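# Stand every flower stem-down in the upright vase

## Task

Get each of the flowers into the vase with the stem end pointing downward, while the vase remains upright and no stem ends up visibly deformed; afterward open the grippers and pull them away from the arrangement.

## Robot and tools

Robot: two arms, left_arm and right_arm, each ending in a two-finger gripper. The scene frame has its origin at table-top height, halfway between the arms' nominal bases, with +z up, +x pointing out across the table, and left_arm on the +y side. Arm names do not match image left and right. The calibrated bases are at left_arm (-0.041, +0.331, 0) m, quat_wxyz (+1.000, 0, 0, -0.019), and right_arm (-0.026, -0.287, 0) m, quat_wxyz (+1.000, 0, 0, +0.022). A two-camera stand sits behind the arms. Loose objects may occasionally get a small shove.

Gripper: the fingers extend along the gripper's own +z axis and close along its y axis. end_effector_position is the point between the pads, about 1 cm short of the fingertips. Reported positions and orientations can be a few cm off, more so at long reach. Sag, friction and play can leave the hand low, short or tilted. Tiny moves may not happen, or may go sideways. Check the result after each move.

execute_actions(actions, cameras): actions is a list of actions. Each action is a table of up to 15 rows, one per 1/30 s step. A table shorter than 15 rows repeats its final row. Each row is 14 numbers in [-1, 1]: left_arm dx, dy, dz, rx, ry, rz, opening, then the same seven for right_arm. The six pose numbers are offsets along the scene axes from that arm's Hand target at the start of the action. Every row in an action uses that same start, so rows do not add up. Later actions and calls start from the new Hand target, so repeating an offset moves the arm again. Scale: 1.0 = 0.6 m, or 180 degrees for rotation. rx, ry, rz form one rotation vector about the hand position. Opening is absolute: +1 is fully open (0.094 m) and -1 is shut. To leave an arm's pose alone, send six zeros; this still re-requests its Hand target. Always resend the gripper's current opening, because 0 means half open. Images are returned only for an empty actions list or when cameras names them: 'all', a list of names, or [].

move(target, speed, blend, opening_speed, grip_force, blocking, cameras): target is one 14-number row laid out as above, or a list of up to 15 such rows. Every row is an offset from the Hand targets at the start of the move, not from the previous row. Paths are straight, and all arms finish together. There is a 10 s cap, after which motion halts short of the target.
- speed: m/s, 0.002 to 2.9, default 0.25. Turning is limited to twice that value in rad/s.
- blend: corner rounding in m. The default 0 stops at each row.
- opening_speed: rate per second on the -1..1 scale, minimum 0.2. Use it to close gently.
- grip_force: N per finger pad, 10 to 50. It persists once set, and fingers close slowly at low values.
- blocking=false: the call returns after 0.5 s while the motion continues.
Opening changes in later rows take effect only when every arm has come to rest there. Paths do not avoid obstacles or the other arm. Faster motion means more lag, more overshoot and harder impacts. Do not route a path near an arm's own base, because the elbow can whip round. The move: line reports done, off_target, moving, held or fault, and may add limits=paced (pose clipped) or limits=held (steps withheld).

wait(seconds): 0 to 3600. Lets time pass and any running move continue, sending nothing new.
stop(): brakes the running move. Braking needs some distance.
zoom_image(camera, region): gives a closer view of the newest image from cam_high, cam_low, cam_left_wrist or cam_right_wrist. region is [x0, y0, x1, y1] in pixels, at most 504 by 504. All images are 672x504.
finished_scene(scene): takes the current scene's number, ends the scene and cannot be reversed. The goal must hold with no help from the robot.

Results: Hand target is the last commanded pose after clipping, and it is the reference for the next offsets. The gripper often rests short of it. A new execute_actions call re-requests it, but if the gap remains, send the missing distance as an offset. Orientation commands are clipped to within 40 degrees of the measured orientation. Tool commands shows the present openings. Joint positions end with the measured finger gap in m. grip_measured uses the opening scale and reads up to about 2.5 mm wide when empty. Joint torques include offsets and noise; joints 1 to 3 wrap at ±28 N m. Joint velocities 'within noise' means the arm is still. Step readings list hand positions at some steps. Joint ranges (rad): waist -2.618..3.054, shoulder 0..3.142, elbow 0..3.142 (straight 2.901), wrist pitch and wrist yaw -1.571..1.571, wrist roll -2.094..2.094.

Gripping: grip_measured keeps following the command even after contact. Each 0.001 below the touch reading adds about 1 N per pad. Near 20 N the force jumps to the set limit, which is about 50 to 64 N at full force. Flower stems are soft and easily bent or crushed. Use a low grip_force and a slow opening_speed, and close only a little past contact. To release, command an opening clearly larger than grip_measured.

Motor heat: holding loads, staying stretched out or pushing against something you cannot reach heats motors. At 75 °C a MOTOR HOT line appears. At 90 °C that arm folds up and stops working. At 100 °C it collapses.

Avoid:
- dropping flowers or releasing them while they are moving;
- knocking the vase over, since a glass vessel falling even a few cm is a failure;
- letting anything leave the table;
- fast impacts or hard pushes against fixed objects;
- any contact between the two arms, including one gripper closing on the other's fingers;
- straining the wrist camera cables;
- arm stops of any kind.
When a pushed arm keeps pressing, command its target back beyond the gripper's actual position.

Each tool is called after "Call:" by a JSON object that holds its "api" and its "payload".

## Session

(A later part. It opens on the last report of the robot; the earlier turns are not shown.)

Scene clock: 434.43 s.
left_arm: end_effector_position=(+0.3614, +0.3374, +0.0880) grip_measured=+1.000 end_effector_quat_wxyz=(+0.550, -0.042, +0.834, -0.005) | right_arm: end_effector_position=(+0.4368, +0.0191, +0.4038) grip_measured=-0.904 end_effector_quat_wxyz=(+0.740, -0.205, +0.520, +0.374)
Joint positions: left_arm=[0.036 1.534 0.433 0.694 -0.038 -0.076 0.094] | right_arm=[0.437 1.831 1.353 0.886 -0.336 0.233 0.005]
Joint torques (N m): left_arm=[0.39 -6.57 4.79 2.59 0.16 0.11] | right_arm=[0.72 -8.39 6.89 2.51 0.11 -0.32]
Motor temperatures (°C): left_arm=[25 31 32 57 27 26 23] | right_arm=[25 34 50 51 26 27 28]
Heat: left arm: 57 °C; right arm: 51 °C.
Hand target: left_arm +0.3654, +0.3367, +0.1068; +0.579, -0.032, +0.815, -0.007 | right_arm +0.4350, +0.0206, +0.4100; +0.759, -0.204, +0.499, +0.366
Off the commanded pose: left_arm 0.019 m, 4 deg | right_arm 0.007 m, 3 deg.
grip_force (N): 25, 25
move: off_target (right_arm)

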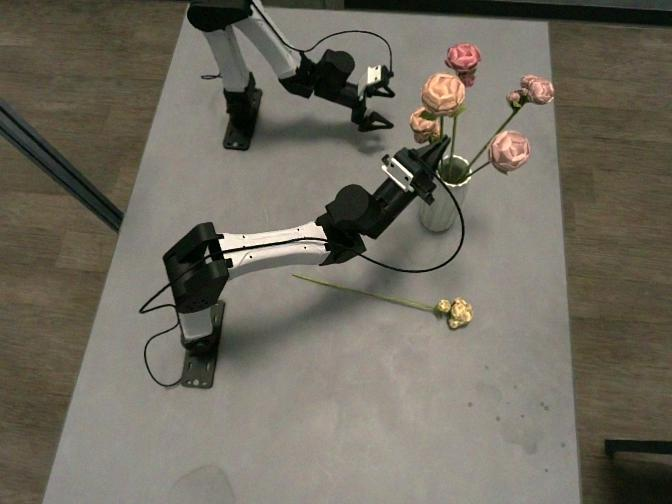

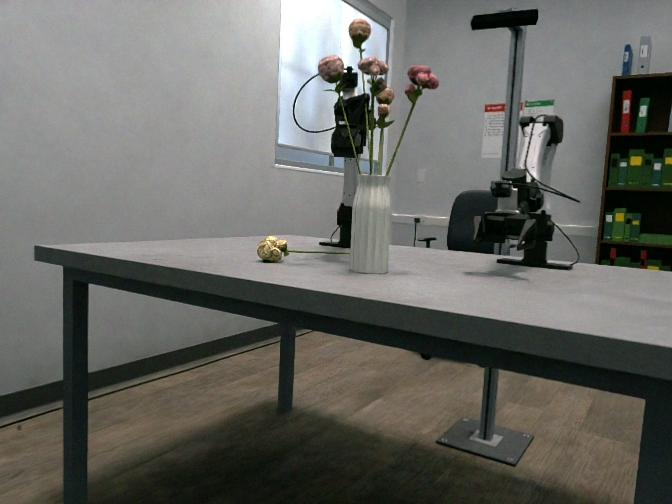

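Call:
{"api": "move", "payload": {"target": [0, 0, 0, 0, 0, 0, 1, 0.0303, 0.0332, -0.1257, -0.0165, 0.0149, 0, -1], "speed": 0.07, "cameras": ["cam_high", "cam_low", "cam_right_wrist"]}}

Call:
{"api": "zoom_image", "payload": {"camera": "cam_high", "region": [360, 20, 560, 240]}}

Call:
{"api": "zoom_image", "payload": {"camera": "cam_low", "region": [290, 0, 470, 290]}}

Scene clock: 445.10 s.
left_arm: end_effector_position=(+0.3614, +0.3374, +0.0880) grip_measured=+1.000 end_effector_quat_wxyz=(+0.550, -0.042, +0.834, -0.005) | right_arm: end_effector_position=(+0.4545, +0.0379, +0.3321) grip_measured=-0.904 end_effector_quat_wxyz=(+0.725, -0.216, +0.543, +0.365)
Joint positions: left_arm=[0.036 1.534 0.433 0.694 -0.038 -0.076 0.094] | right_arm=[0.454 1.97 1.302 1.01 -0.328 0.202 0.005]
Joint torques (N m): left_arm=[0.4 -6.54 4.81 2.58 0.15 0.11] | right_arm=[0.75 -9.06 6.49 2.56 0.1 -0.3]
Motor temperatures (°C): left_arm=[25 31 32 58 27 26 23] | right_arm=[25 35 47 52 26 27 28]
Heat: left arm: 58 °C; right arm: 52 °C.
Hand target: left_arm +0.3654, +0.3367, +0.1068; +0.579, -0.032, +0.815, -0.007 | right_arm +0.4531, +0.0405, +0.3346; +0.741, -0.215, +0.526, +0.357
Off the commanded pose: left_arm 0.019 m, 4 deg | right_arm 0.004 m, 3 deg.
grip_force (N): 25, 25
move: off_target (right_arm)

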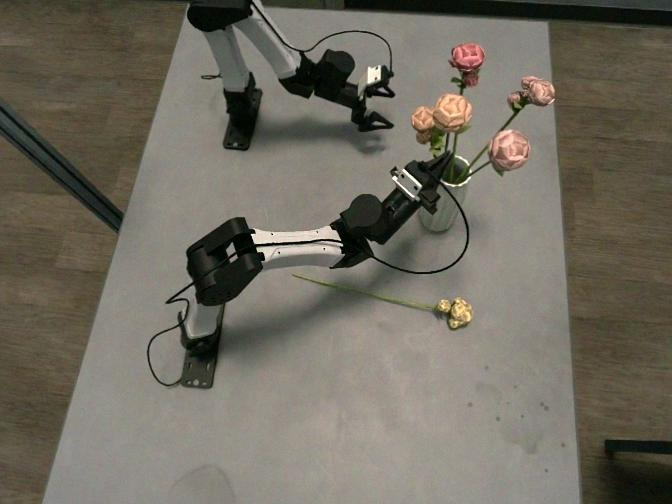

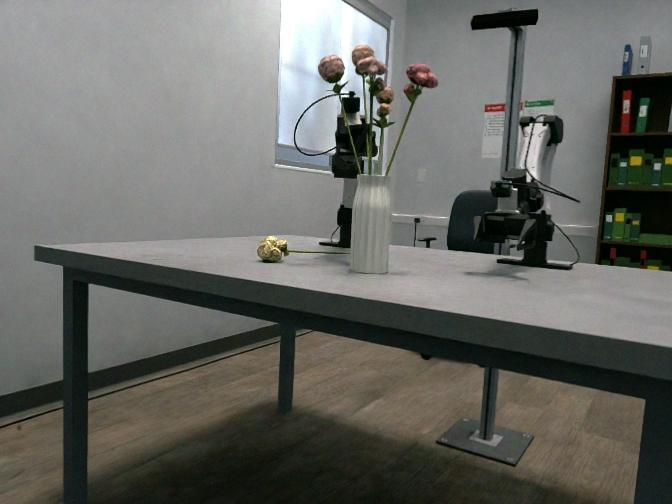

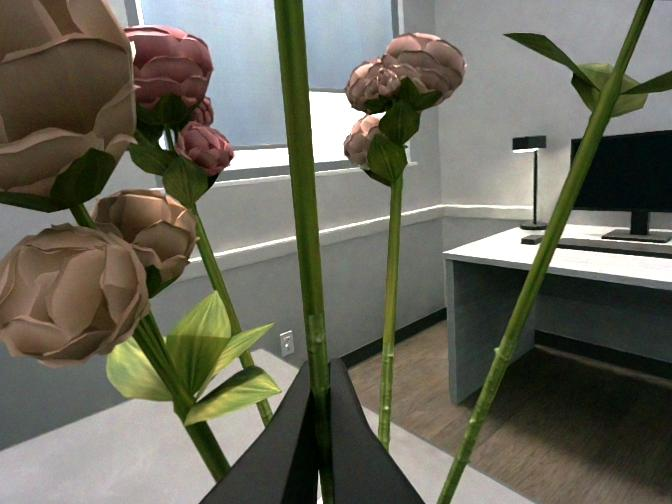

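Scaled by 2.291 from the camera's image (finer frame: 960x720).

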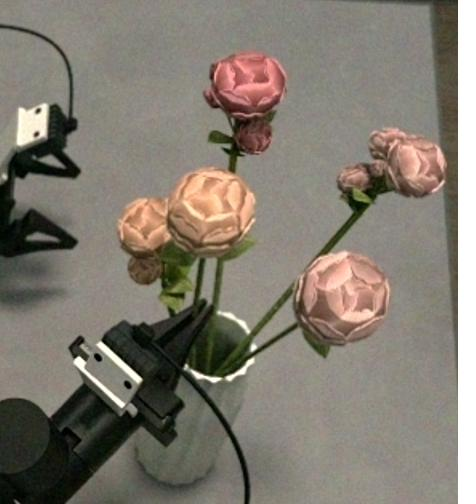

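Scaled by 1.738 from the camera's image (finer frame: 960x720).

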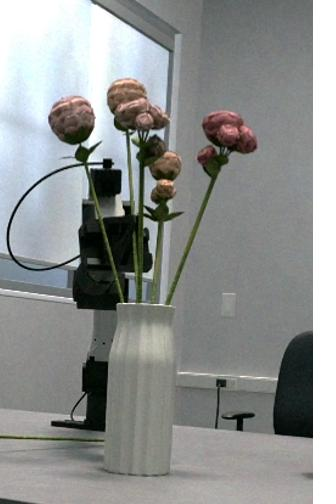

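Call:
{"api": "move", "payload": {"target": [0, 0, 0, 0, 0, 0, 1, 0.002, 0.002, -0.018, 0, 0, 0, -1], "speed": 0.04, "cameras": ["cam_low", "cam_right_wrist"]}}

Call:
{"api": "zoom_image", "payload": {"camera": "cam_low", "region": [290, 0, 470, 290]}}

Scene clock: 455.80 s.
left_arm: end_effector_position=(+0.3614, +0.3374, +0.0880) grip_measured=+1.000 end_effector_quat_wxyz=(+0.550, -0.042, +0.834, -0.005) | right_arm: end_effector_position=(+0.4559, +0.0384, +0.3234) grip_measured=-0.904 end_effector_quat_wxyz=(+0.727, -0.215, +0.541, +0.365)
Joint positions: left_arm=[0.036 1.534 0.433 0.694 -0.038 -0.076 0.094] | right_arm=[0.454 1.993 1.291 1.05 -0.327 0.202 0.005]
Joint torques (N m): left_arm=[0.39 -6.56 4.82 2.58 0.16 0.11] | right_arm=[0.87 -9.1 6.27 2.51 0.1 -0.31]
Motor temperatures (°C): left_arm=[25 31 32 58 27 26 23] | right_arm=[25 35 45 51 26 27 28]
Heat: left arm: 58 °C; right arm: 51 °C.
Hand target: left_arm +0.3654, +0.3367, +0.1068; +0.579, -0.032, +0.815, -0.007 | right_arm +0.4543, +0.0417, +0.3238; +0.741, -0.215, +0.526, +0.357
Off the commanded pose: left_arm 0.019 m, 4 deg | right_arm 0.004 m, 2 deg.
grip_force (N): 25, 25
move: done

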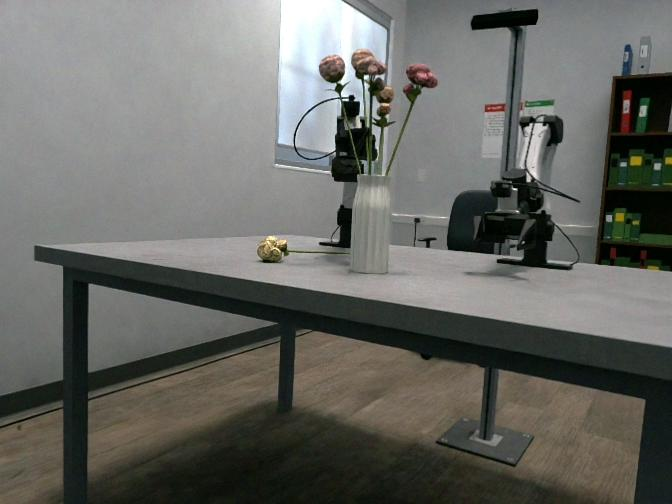

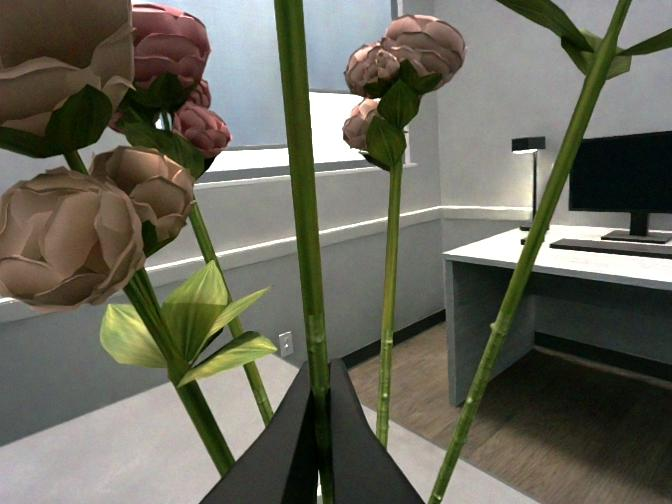

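Scaled by 1.738 from the camera's image (finer frame: 960x720).

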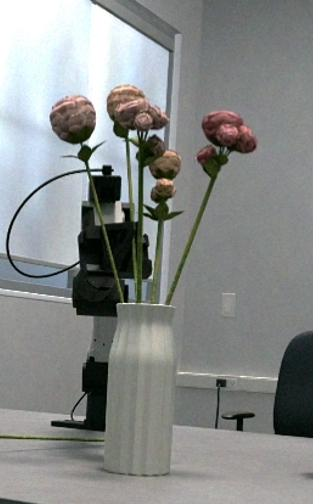

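Call:
{"api": "move", "payload": {"target": [0, 0, 0, 0, 0, 0, 1, 0.001, 0.001, -0.018, 0, 0, 0, -1], "speed": 0.04, "cameras": ["cam_low", "cam_right_wrist"]}}

Call:
{"api": "zoom_image", "payload": {"camera": "cam_low", "region": [290, 0, 470, 290]}}

Scene clock: 460.57 s.
left_arm: end_effector_position=(+0.3614, +0.3374, +0.0880) grip_measured=+1.000 end_effector_quat_wxyz=(+0.550, -0.042, +0.834, -0.005) | right_arm: end_effector_position=(+0.4560, +0.0384, +0.3165) grip_measured=-0.904 end_effector_quat_wxyz=(+0.731, -0.215, +0.535, +0.365)
Joint positions: left_arm=[0.036 1.534 0.433 0.694 -0.038 -0.076 0.094] | right_arm=[0.454 2.015 1.279 1.098 -0.327 0.202 0.005]
Joint torques (N m): left_arm=[0.39 -6.54 4.78 2.57 0.15 0.11] | right_arm=[0.9 -8.99 5.97 2.39 0.09 -0.31]
Motor temperatures (°C): left_arm=[25 31 32 59 27 26 23] | right_arm=[25 36 45 51 26 27 28]
Heat: left arm: 59 °C; right arm: 51 °C.
Hand target: left_arm +0.3654, +0.3367, +0.1068; +0.579, -0.032, +0.815, -0.007 | right_arm +0.4549, +0.0423, +0.3130; +0.741, -0.215, +0.526, +0.357
Off the commanded pose: left_arm 0.019 m, 4 deg | right_arm 0.005 m, 2 deg.
grip_force (N): 25, 25
move: done

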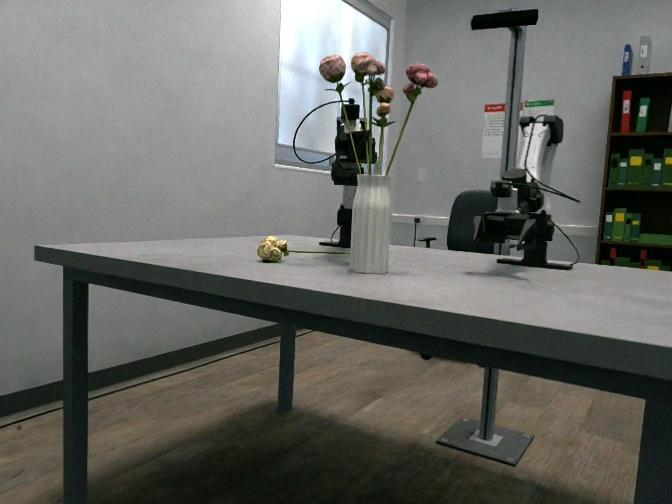

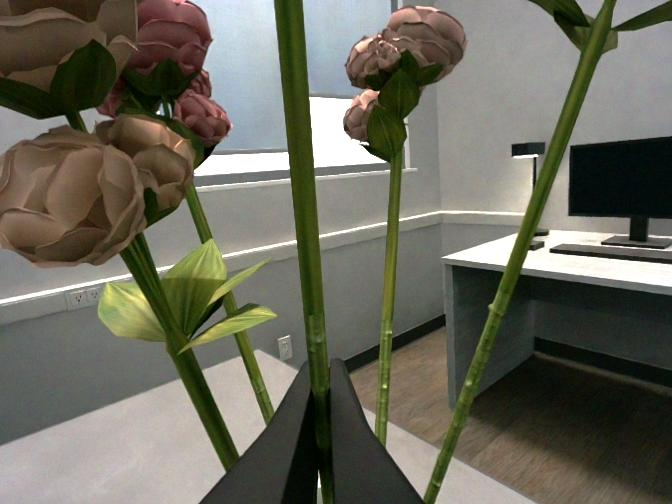

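Scaled by 1.738 from the camera's image (finer frame: 960x720).

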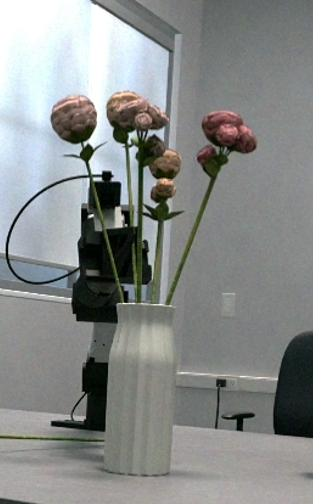

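Call:
{"api": "move", "payload": {"target": [0, 0, 0, 0, 0, 0, 1, 0, 0, -0.015, 0, 0, 0, -1], "speed": 0.03, "cameras": ["cam_low", "cam_right_wrist"]}}

Call:
{"api": "zoom_image", "payload": {"camera": "cam_low", "region": [290, 0, 470, 290]}}

Scene clock: 465.37 s.
left_arm: end_effector_position=(+0.3614, +0.3374, +0.0880) grip_measured=+1.000 end_effector_quat_wxyz=(+0.550, -0.042, +0.834, -0.005) | right_arm: end_effector_position=(+0.4550, +0.0373, +0.3134) grip_measured=-0.904 end_effector_quat_wxyz=(+0.737, -0.213, +0.528, +0.365)
Joint positions: left_arm=[0.036 1.534 0.433 0.694 -0.038 -0.076 0.094] | right_arm=[0.454 2.029 1.267 1.142 -0.324 0.202 0.005]
Joint torques (N m): left_arm=[0.36 -6.56 4.78 2.58 0.15 0.11] | right_arm=[0.9 -8.79 5.63 2.22 0.07 -0.31]
Motor temperatures (°C): left_arm=[25 31 32 59 27 26 23] | right_arm=[25 36 44 50 26 27 28]
Heat: left arm: 59 °C; right arm: 50 °C.
Hand target: left_arm +0.3654, +0.3367, +0.1068; +0.579, -0.032, +0.815, -0.007 | right_arm +0.4549, +0.0423, +0.3040; +0.741, -0.215, +0.526, +0.357
Off the commanded pose: left_arm 0.019 m, 4 deg | right_arm 0.011 m, 1 deg.
grip_force (N): 25, 25
move: off_target (right_arm)

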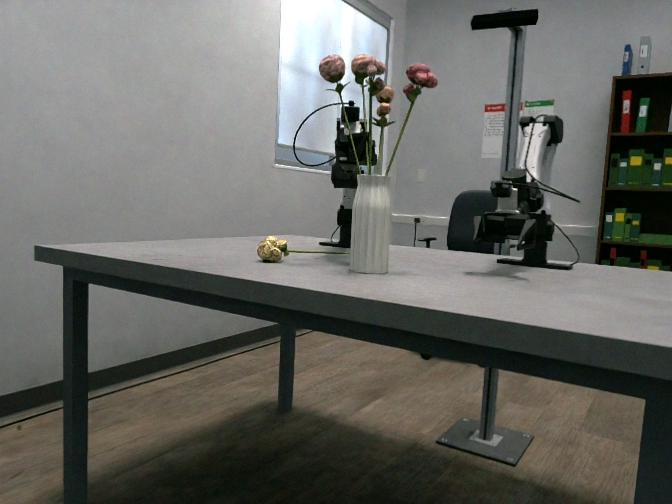

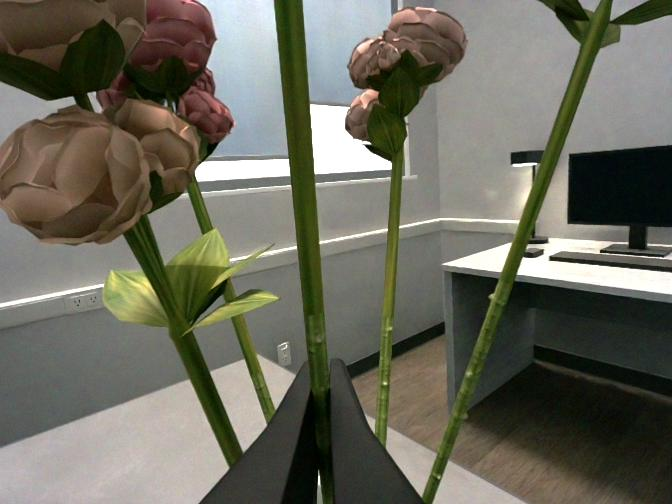

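Scaled by 1.738 from the camera's image (finer frame: 960x720).

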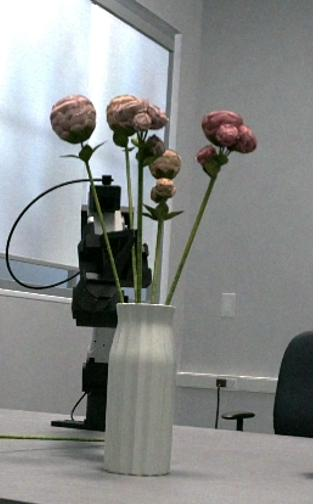

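Call:
{"api": "move", "payload": {"target": [0, 0, 0, 0, 0, 0, 1, 0, 0, 0.008, 0, 0, 0, -0.5], "speed": 0.05, "opening_speed": 0.5, "cameras": ["all"]}}

Call:
{"api": "zoom_image", "payload": {"camera": "cam_low", "region": [290, 0, 470, 290]}}

Scene clock: 471.47 s.
left_arm: end_effector_position=(+0.3614, +0.3374, +0.0880) grip_measured=+1.000 end_effector_quat_wxyz=(+0.550, -0.042, +0.834, -0.005) | right_arm: end_effector_position=(+0.4550, +0.0373, +0.3134) grip_measured=-0.502 end_effector_quat_wxyz=(+0.737, -0.213, +0.528, +0.365)
Joint positions: left_arm=[0.036 1.534 0.433 0.694 -0.038 -0.076 0.094] | right_arm=[0.454 2.029 1.267 1.142 -0.324 0.202 0.023]
Joint torques (N m): left_arm=[0.39 -6.57 4.81 2.58 0.16 0.11] | right_arm=[0.91 -9.65 6.41 2.06 0.08 -0.3]
Motor temperatures (°C): left_arm=[25 31 32 59 27 26 23] | right_arm=[25 37 44 49 26 27 28]
Heat: left arm: 59 °C; right arm: 49 °C.
Hand target: left_arm +0.3654, +0.3367, +0.1068; +0.579, -0.032, +0.815, -0.007 | right_arm +0.4549, +0.0423, +0.3088; +0.741, -0.215, +0.526, +0.357
Off the commanded pose: left_arm 0.019 m, 4 deg | right_arm 0.007 m, 1 deg.
grip_force (N): 25, 25
move: done

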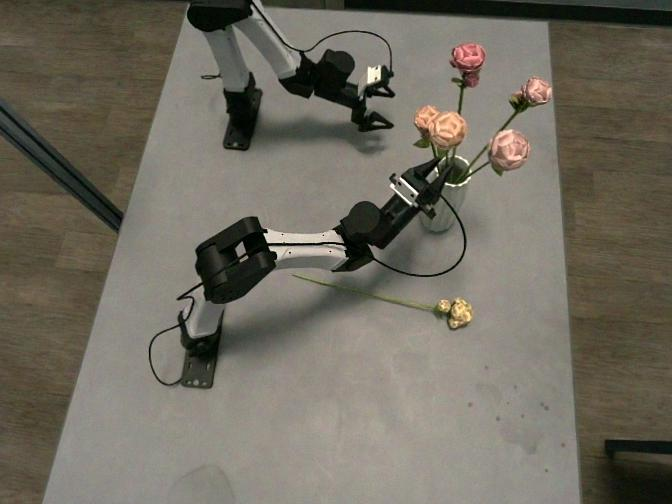

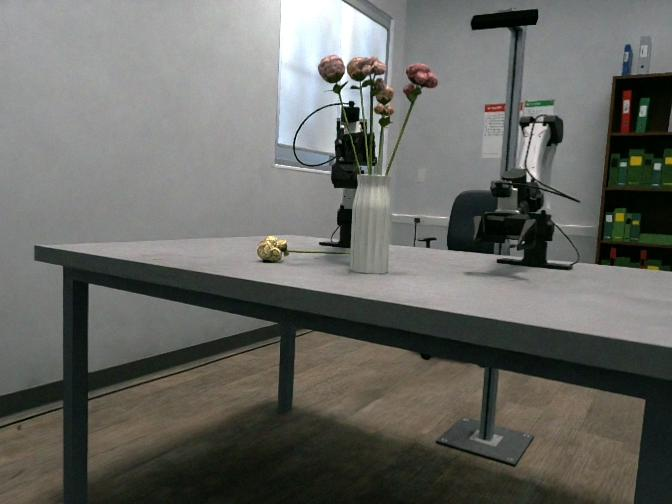

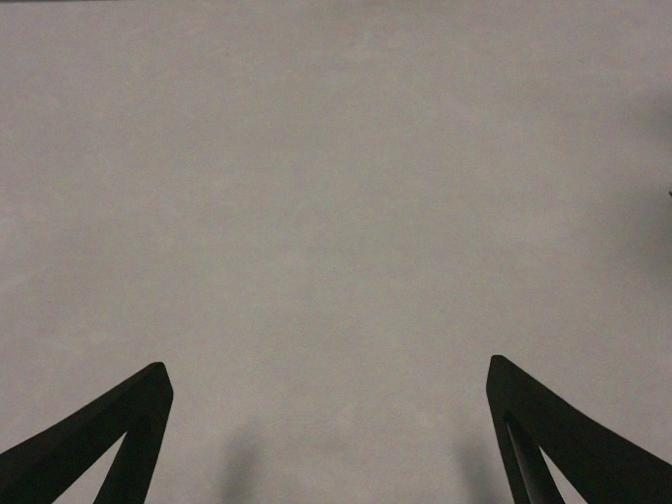

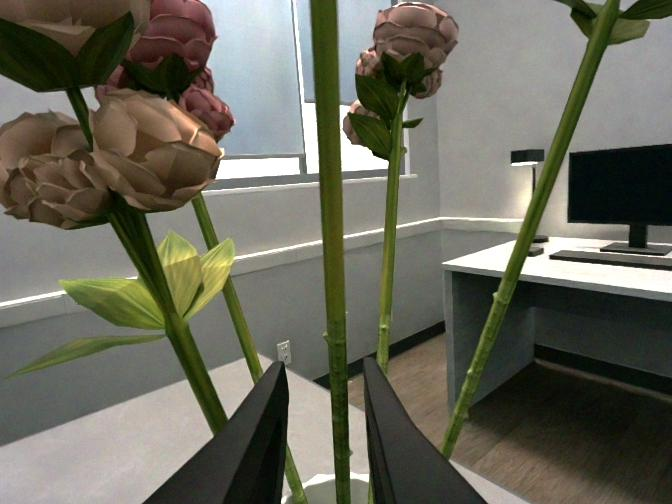

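Scaled by 1.738 from the camera's image (finer frame: 960x720).

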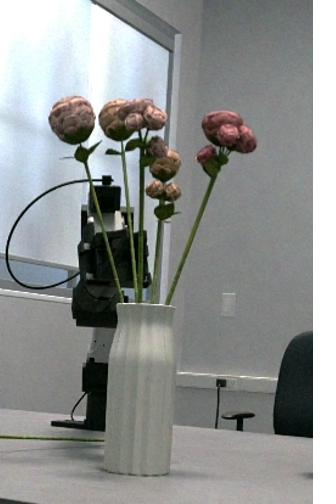

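Call:
{"api": "move", "payload": {"target": [[0, 0, 0, 0, 0, 0, 1, -0.09, -0.1, 0.0, 0, 0, 0, -0.5], [0, 0, 0, 0, 0, 0, 1, -0.2, -0.25, -0.05, 0, 0, 0, -0.5]], "speed": [0.08, 0.15], "blend": 0.03, "cameras": ["all"]}}

Call:
{"api": "zoom_image", "payload": {"camera": "cam_high", "region": [360, 20, 560, 240]}}

Call:
{"api": "zoom_image", "payload": {"camera": "cam_low", "region": [290, 0, 470, 290]}}

Scene clock: 482.13 s.
left_arm: end_effector_position=(+0.3614, +0.3374, +0.0880) grip_measured=+1.000 end_effector_quat_wxyz=(+0.550, -0.042, +0.834, -0.005) | right_arm: end_effector_position=(+0.3471, -0.1059, +0.2518) grip_measured=-0.502 end_effector_quat_wxyz=(+0.718, -0.207, +0.565, +0.350)
Joint positions: left_arm=[0.036 1.534 0.433 0.694 -0.038 -0.076 0.094] | right_arm=[0.187 1.634 0.497 1.467 -0.549 0.281 0.023]
Joint torques (N m): left_arm=[0.36 -6.56 4.79 2.58 0.15 0.11] | right_arm=[-0.61 -9.36 4.79 2.62 -0.23 0.1]
Motor temperatures (°C): left_arm=[25 31 32 59 27 26 23] | right_arm=[25 39 44 49 26 27 28]
Heat: left arm: 59 °C; right arm: 49 °C.
Hand target: left_arm +0.3654, +0.3367, +0.1068; +0.579, -0.032, +0.815, -0.007 | right_arm +0.3349, -0.1077, +0.2788; +0.741, -0.215, +0.526, +0.357
Off the commanded pose: left_arm 0.019 m, 4 deg | right_arm 0.030 m, 5 deg.
grip_force (N): 25, 25
move: off_target (right_arm)

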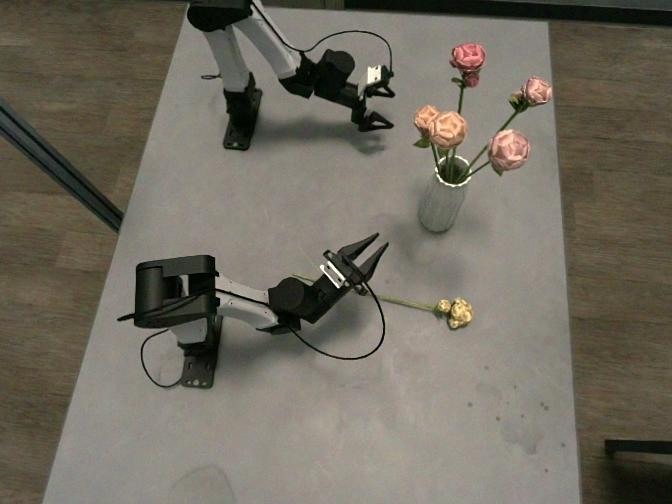

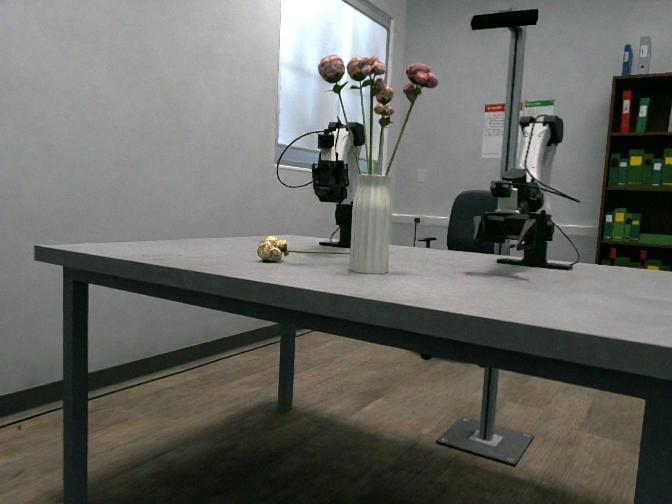

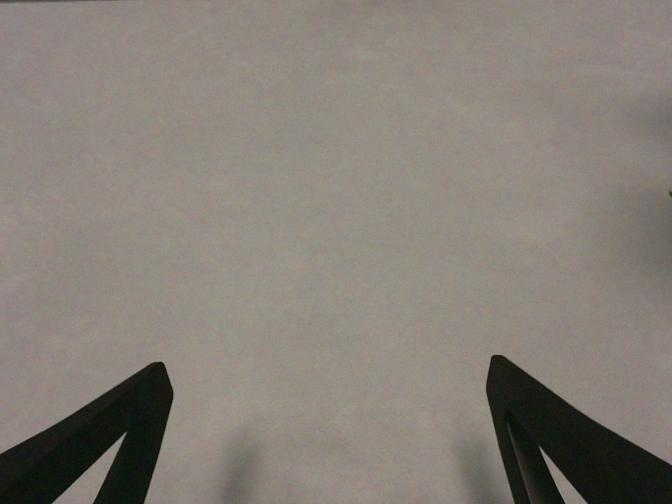

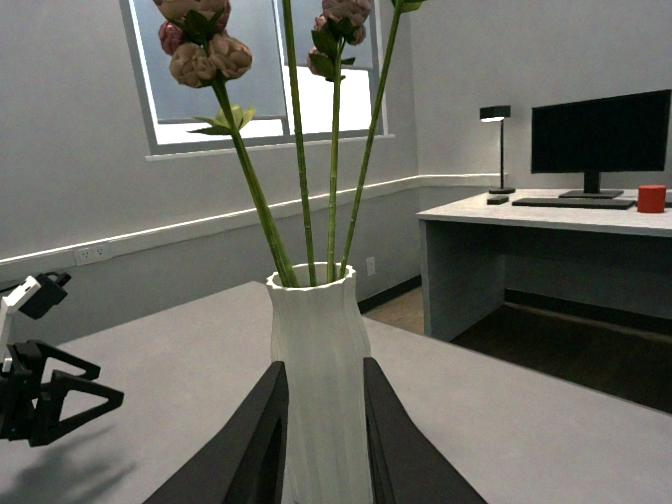

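Scaled by 2.291 from the camera's image (finer frame: 960x720).

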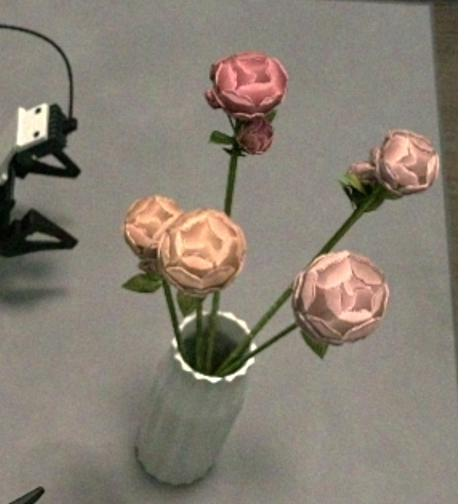

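Scaled by 1.738 from the camera's image (finer frame: 960x720).

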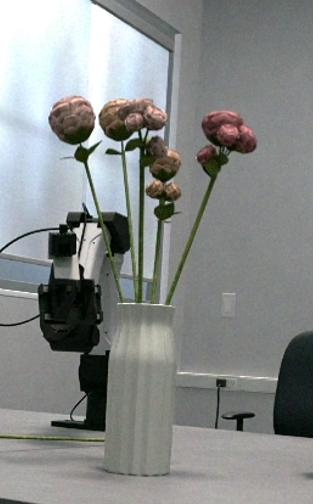

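Call:
{"api": "move", "payload": {"target": [[0, 0, 0, 0, 0, 0, 1, 0.1168, -0.0655, -0.2813, -0.2043, 0.5393, -0.223, -0.15], [0, 0, 0, 0, 0, 0, 1, 0.1562, -0.0695, -0.4522, -0.2043, 0.5393, -0.223, -0.15]], "speed": [0.4, 0.15], "blend": [0.03, 0], "cameras": ["cam_right_wrist", "cam_high"]}}

Scene clock: 531.10 s.
left_arm: end_effector_position=(+0.3614, +0.3374, +0.0880) grip_measured=+1.000 end_effector_quat_wxyz=(+0.550, -0.042, +0.834, -0.005) | right_arm: end_effector_position=(+0.4176, -0.1474, +0.0148) grip_measured=-0.152 end_effector_quat_wxyz=(+0.073, +0.081, +0.994, -0.003)
Joint positions: left_arm=[0.036 1.534 0.433 0.694 -0.038 -0.076 0.094] | right_arm=[0.285 2.254 1.782 -0.967 0.064 0.486 0.04]
Joint torques (N m): left_arm=[0.38 -6.57 4.82 2.58 0.16 0.11] | right_arm=[-0.61 -10.14 6.65 1.11 0.1 0.02]
Motor temperatures (°C): left_arm=[25 31 32 61 27 26 23] | right_arm=[25 38 42 54 26 27 27]
Heat: left arm: 61 °C; right arm: 54 °C.
Hand target: left_arm +0.3654, +0.3367, +0.1068; +0.579, -0.032, +0.815, -0.007 | right_arm +0.4287, -0.1494, +0.0074; +0.087, +0.090, +0.992, -0.008
Off the commanded pose: left_arm 0.019 m, 4 deg | right_arm 0.013 m, 2 deg.
grip_force (N): 25, 25
move: off_target (right_arm)
Images, in order (width x height): cam_high 672x504, cam_right_wrist 672x504.

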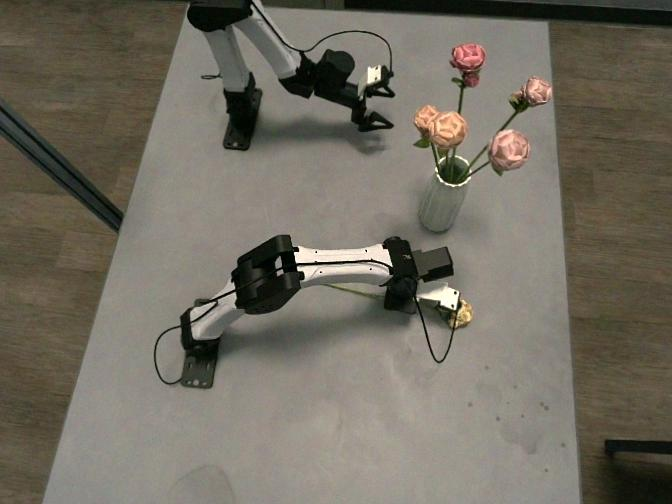

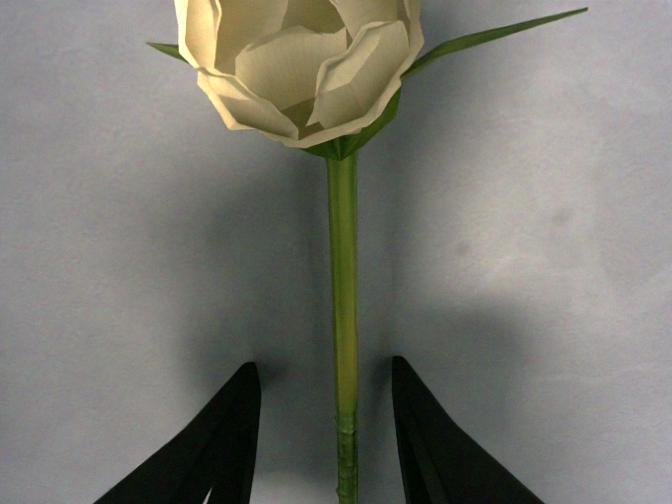

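Call:
{"api": "move", "payload": {"target": [0, 0, 0, 0, 0, 0, 1, 0, 0, 0, 0, 0, 0, -1], "grip_force": 30, "cameras": ["cam_right_wrist"]}}

Scene clock: 541.90 s.
left_arm: end_effector_position=(+0.3614, +0.3374, +0.0880) grip_measured=+1.000 end_effector_quat_wxyz=(+0.550, -0.042, +0.834, -0.005) | right_arm: end_effector_position=(+0.4179, -0.1472, +0.0149) grip_measured=-0.896 end_effector_quat_wxyz=(+0.074, +0.081, +0.994, -0.003)
Joint positions: left_arm=[0.036 1.534 0.433 0.694 -0.038 -0.076 0.094] | right_arm=[0.285 2.254 1.782 -0.965 0.064 0.486 0.005]
Joint torques (N m): left_arm=[0.35 -6.58 4.79 2.57 0.16 0.11] | right_arm=[-0.59 -10.15 6.65 1.12 0.1 0.02]
Motor temperatures (°C): left_arm=[25 31 32 62 27 26 23] | right_arm=[25 40 42 49 26 27 27]
Heat: left arm: 62 °C; right arm: 49 °C.
Hand target: left_arm +0.3654, +0.3367, +0.1068; +0.579, -0.032, +0.815, -0.007 | right_arm +0.4287, -0.1494, +0.0074; +0.087, +0.090, +0.992, -0.008
Off the commanded pose: left_arm 0.019 m, 4 deg | right_arm 0.013 m, 2 deg.
grip_force (N): 30, 30
move: done

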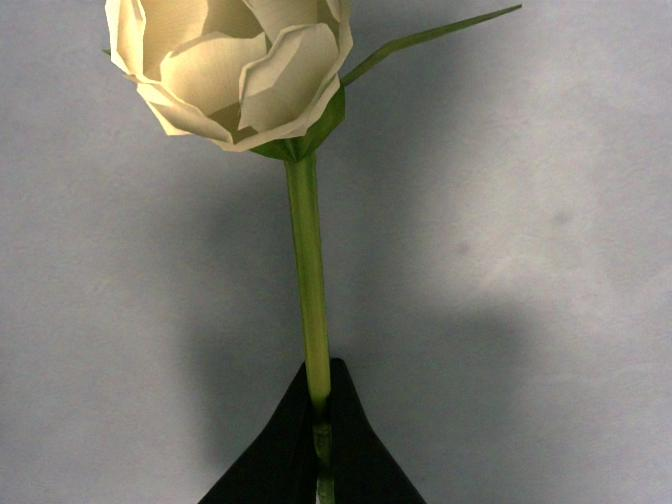

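Call:
{"api": "move", "payload": {"target": [[-0.109, -0.011, 0.072, 0, 0.333, 0, 1, -0.0312, 0.0073, 0.271, -0.0251, -0.1366, 0, -1], [-0.109, -0.011, 0.072, 0, 0.333, 0, 1, -0.0978, 0.049, 0.5543, 0.0135, -0.3355, 0.1279, -1], [-0.109, -0.011, 0.072, 0, 0.333, 0, 1, -0.1145, 0.1157, 0.9043, 0.1786, -0.5734, 0.2142, -1], [-0.109, -0.011, 0.072, 0, 0.333, 0, 1, -0.012, 0.2132, 0.8985, 0.2805, -0.5853, 0.218, -1]], "speed": [0.2, 0.35, 0.35, 0.15], "blend": [0.04, 0.04, 0.03, 0], "cameras": ["all"]}}

Call:
{"api": "zoom_image", "payload": {"camera": "cam_high", "region": [360, 20, 560, 240]}}

Call:
{"api": "zoom_image", "payload": {"camera": "cam_low", "region": [300, 60, 450, 210]}}

Scene clock: 572.00 s.
left_arm: end_effector_position=(+0.2956, +0.3354, +0.1448) grip_measured=+1.000 end_effector_quat_wxyz=(+0.093, -0.036, +0.995, +0.015) | right_arm: end_effector_position=(+0.4295, -0.0261, +0.5309) grip_measured=-0.896 end_effector_quat_wxyz=(+0.747, -0.188, +0.465, +0.435)
Joint positions: left_arm=[0.03 1.643 1.448 -1.191 -0.038 -0.076 0.094] | right_arm=[0.328 1.791 1.679 0.699 -0.462 0.432 0.005]
Joint torques (N m): left_arm=[-0.66 -5.11 9.18 0.43 0.09 -0.1] | right_arm=[0.66 -7.42 10.1 2.2 -0.18 0.1]
Motor temperatures (°C): left_arm=[25 32 33 59 27 26 23] | right_arm=[25 43 43 45 26 27 28]
Heat: left arm: 59 °C; right arm: 45 °C.
Hand target: left_arm +0.3000, +0.3301, +0.1500; +0.095, -0.032, +0.995, +0.010 | right_arm +0.4215, -0.0215, +0.5465; +0.757, -0.198, +0.434, +0.446
Off the commanded pose: left_arm 0.009 m, 1 deg | right_arm 0.018 m, 4 deg.
grip_force (N): 30, 30
move: off_target (right_arm)

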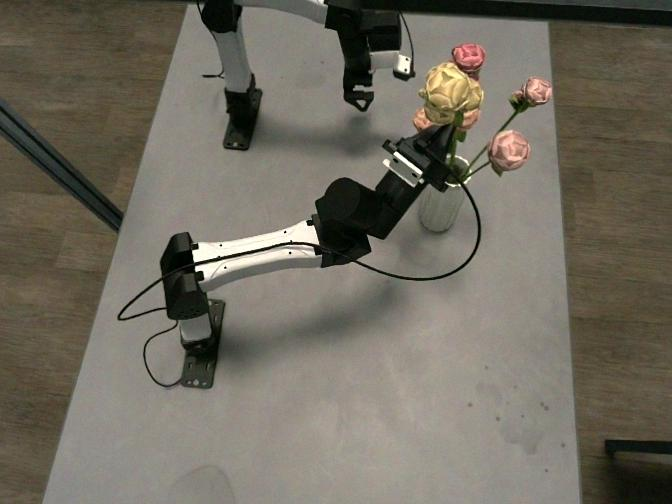

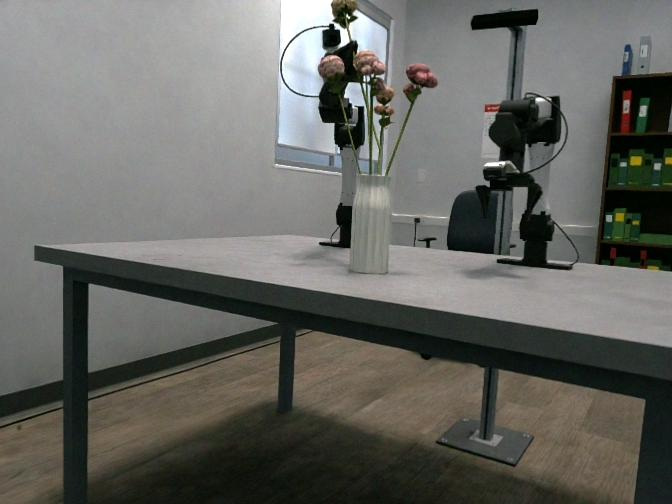

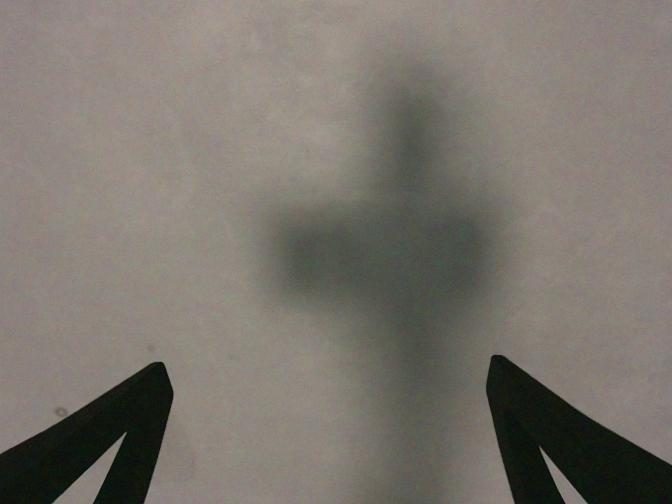

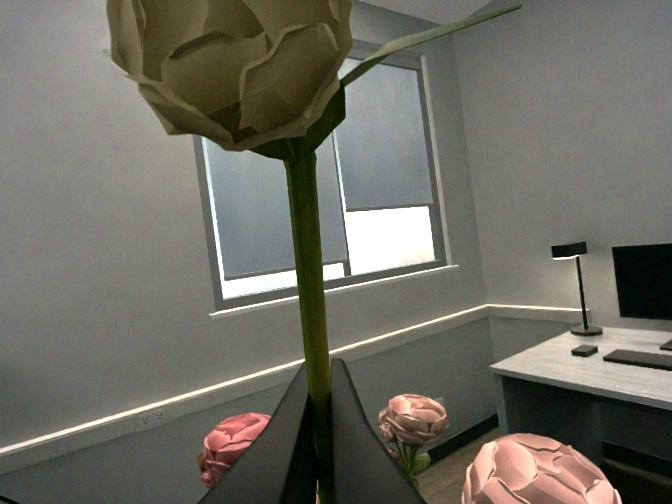

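Scaled by 2.291 from the camera's image (finer frame: 960x720).

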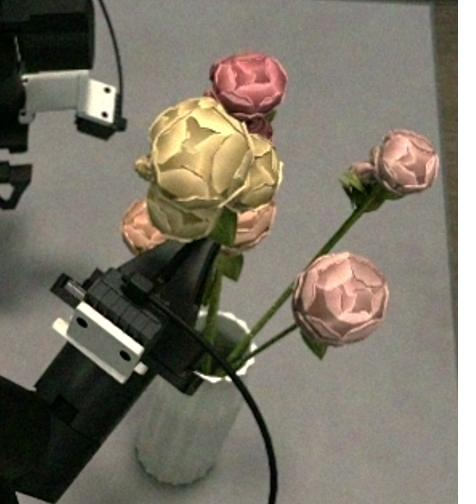

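Scaled by 3.360 from the camera's image (finer frame: 960x720).

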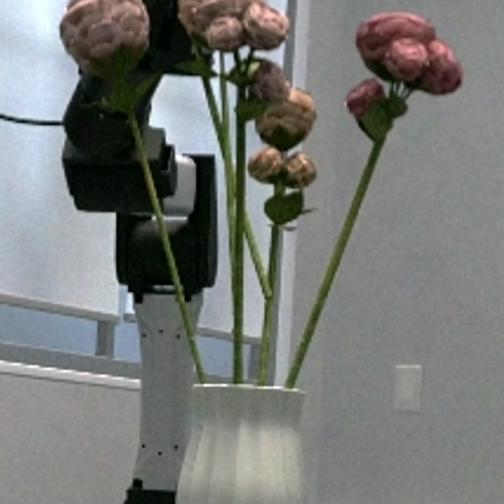

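Call:
{"api": "move", "payload": {"target": [0, 0, 0, 0, 0, 0, 1, 0.0605, -0.015, -0.0325, -0.0084, 0.0074, 0.0654, -1], "speed": 0.12, "cameras": ["cam_high", "cam_low"]}}

Call:
{"api": "zoom_image", "payload": {"camera": "cam_high", "region": [380, 90, 510, 240]}}

Call:
{"api": "zoom_image", "payload": {"camera": "cam_low", "region": [300, 60, 450, 210]}}

Scene clock: 612.87 s.
left_arm: end_effector_position=(+0.2956, +0.3354, +0.1448) grip_measured=+1.000 end_effector_quat_wxyz=(+0.093, -0.036, +0.995, +0.015) | right_arm: end_effector_position=(+0.4636, -0.0299, +0.5162) grip_measured=-0.896 end_effector_quat_wxyz=(+0.690, -0.233, +0.452, +0.515)
Joint positions: left_arm=[0.03 1.643 1.448 -1.191 -0.038 -0.076 0.094] | right_arm=[0.233 2.01 1.899 0.803 -0.71 0.661 0.005]
Joint torques (N m): left_arm=[-0.65 -5.09 9.2 0.44 0.09 -0.1] | right_arm=[-0.51 -9.24 9.8 1.9 -0.11 0.09]
Motor temperatures (°C): left_arm=[25 32 37 50 27 26 23] | right_arm=[25 38 48 46 26 27 28]
Heat: left arm: 50 °C; right arm: 48 °C.
Hand target: left_arm +0.3000, +0.3301, +0.1500; +0.095, -0.032, +0.995, +0.010 | right_arm +0.4578, -0.0305, +0.5270; +0.700, -0.246, +0.426, +0.518
Off the commanded pose: left_arm 0.009 m, 1 deg | right_arm 0.012 m, 4 deg.
grip_force (N): 30, 30
move: off_target (right_arm)

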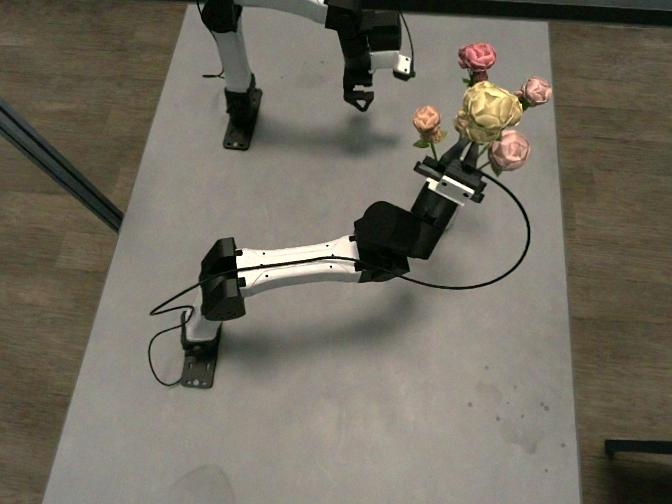

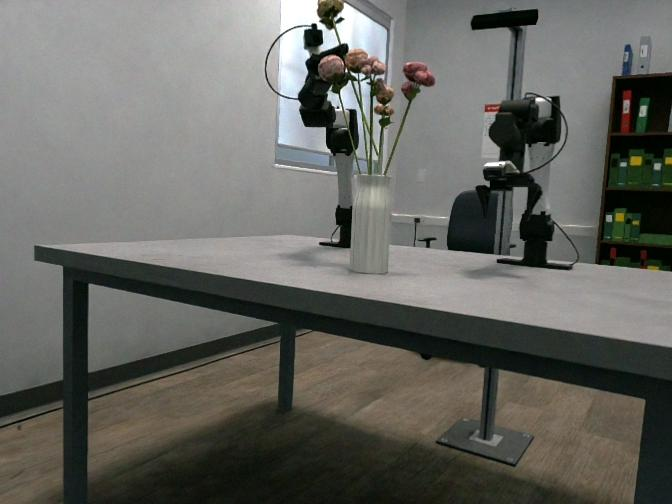

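Scaled by 3.360 from the camera's image (finer frame: 960x720).

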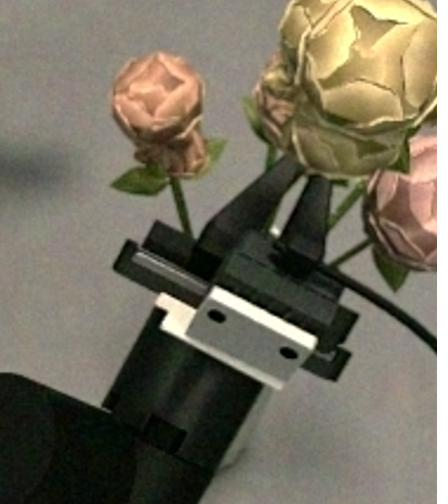

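Scaled by 3.360 from the camera's image (finer frame: 960x720).

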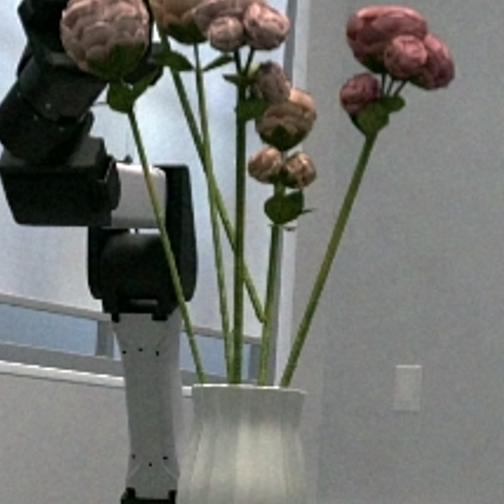

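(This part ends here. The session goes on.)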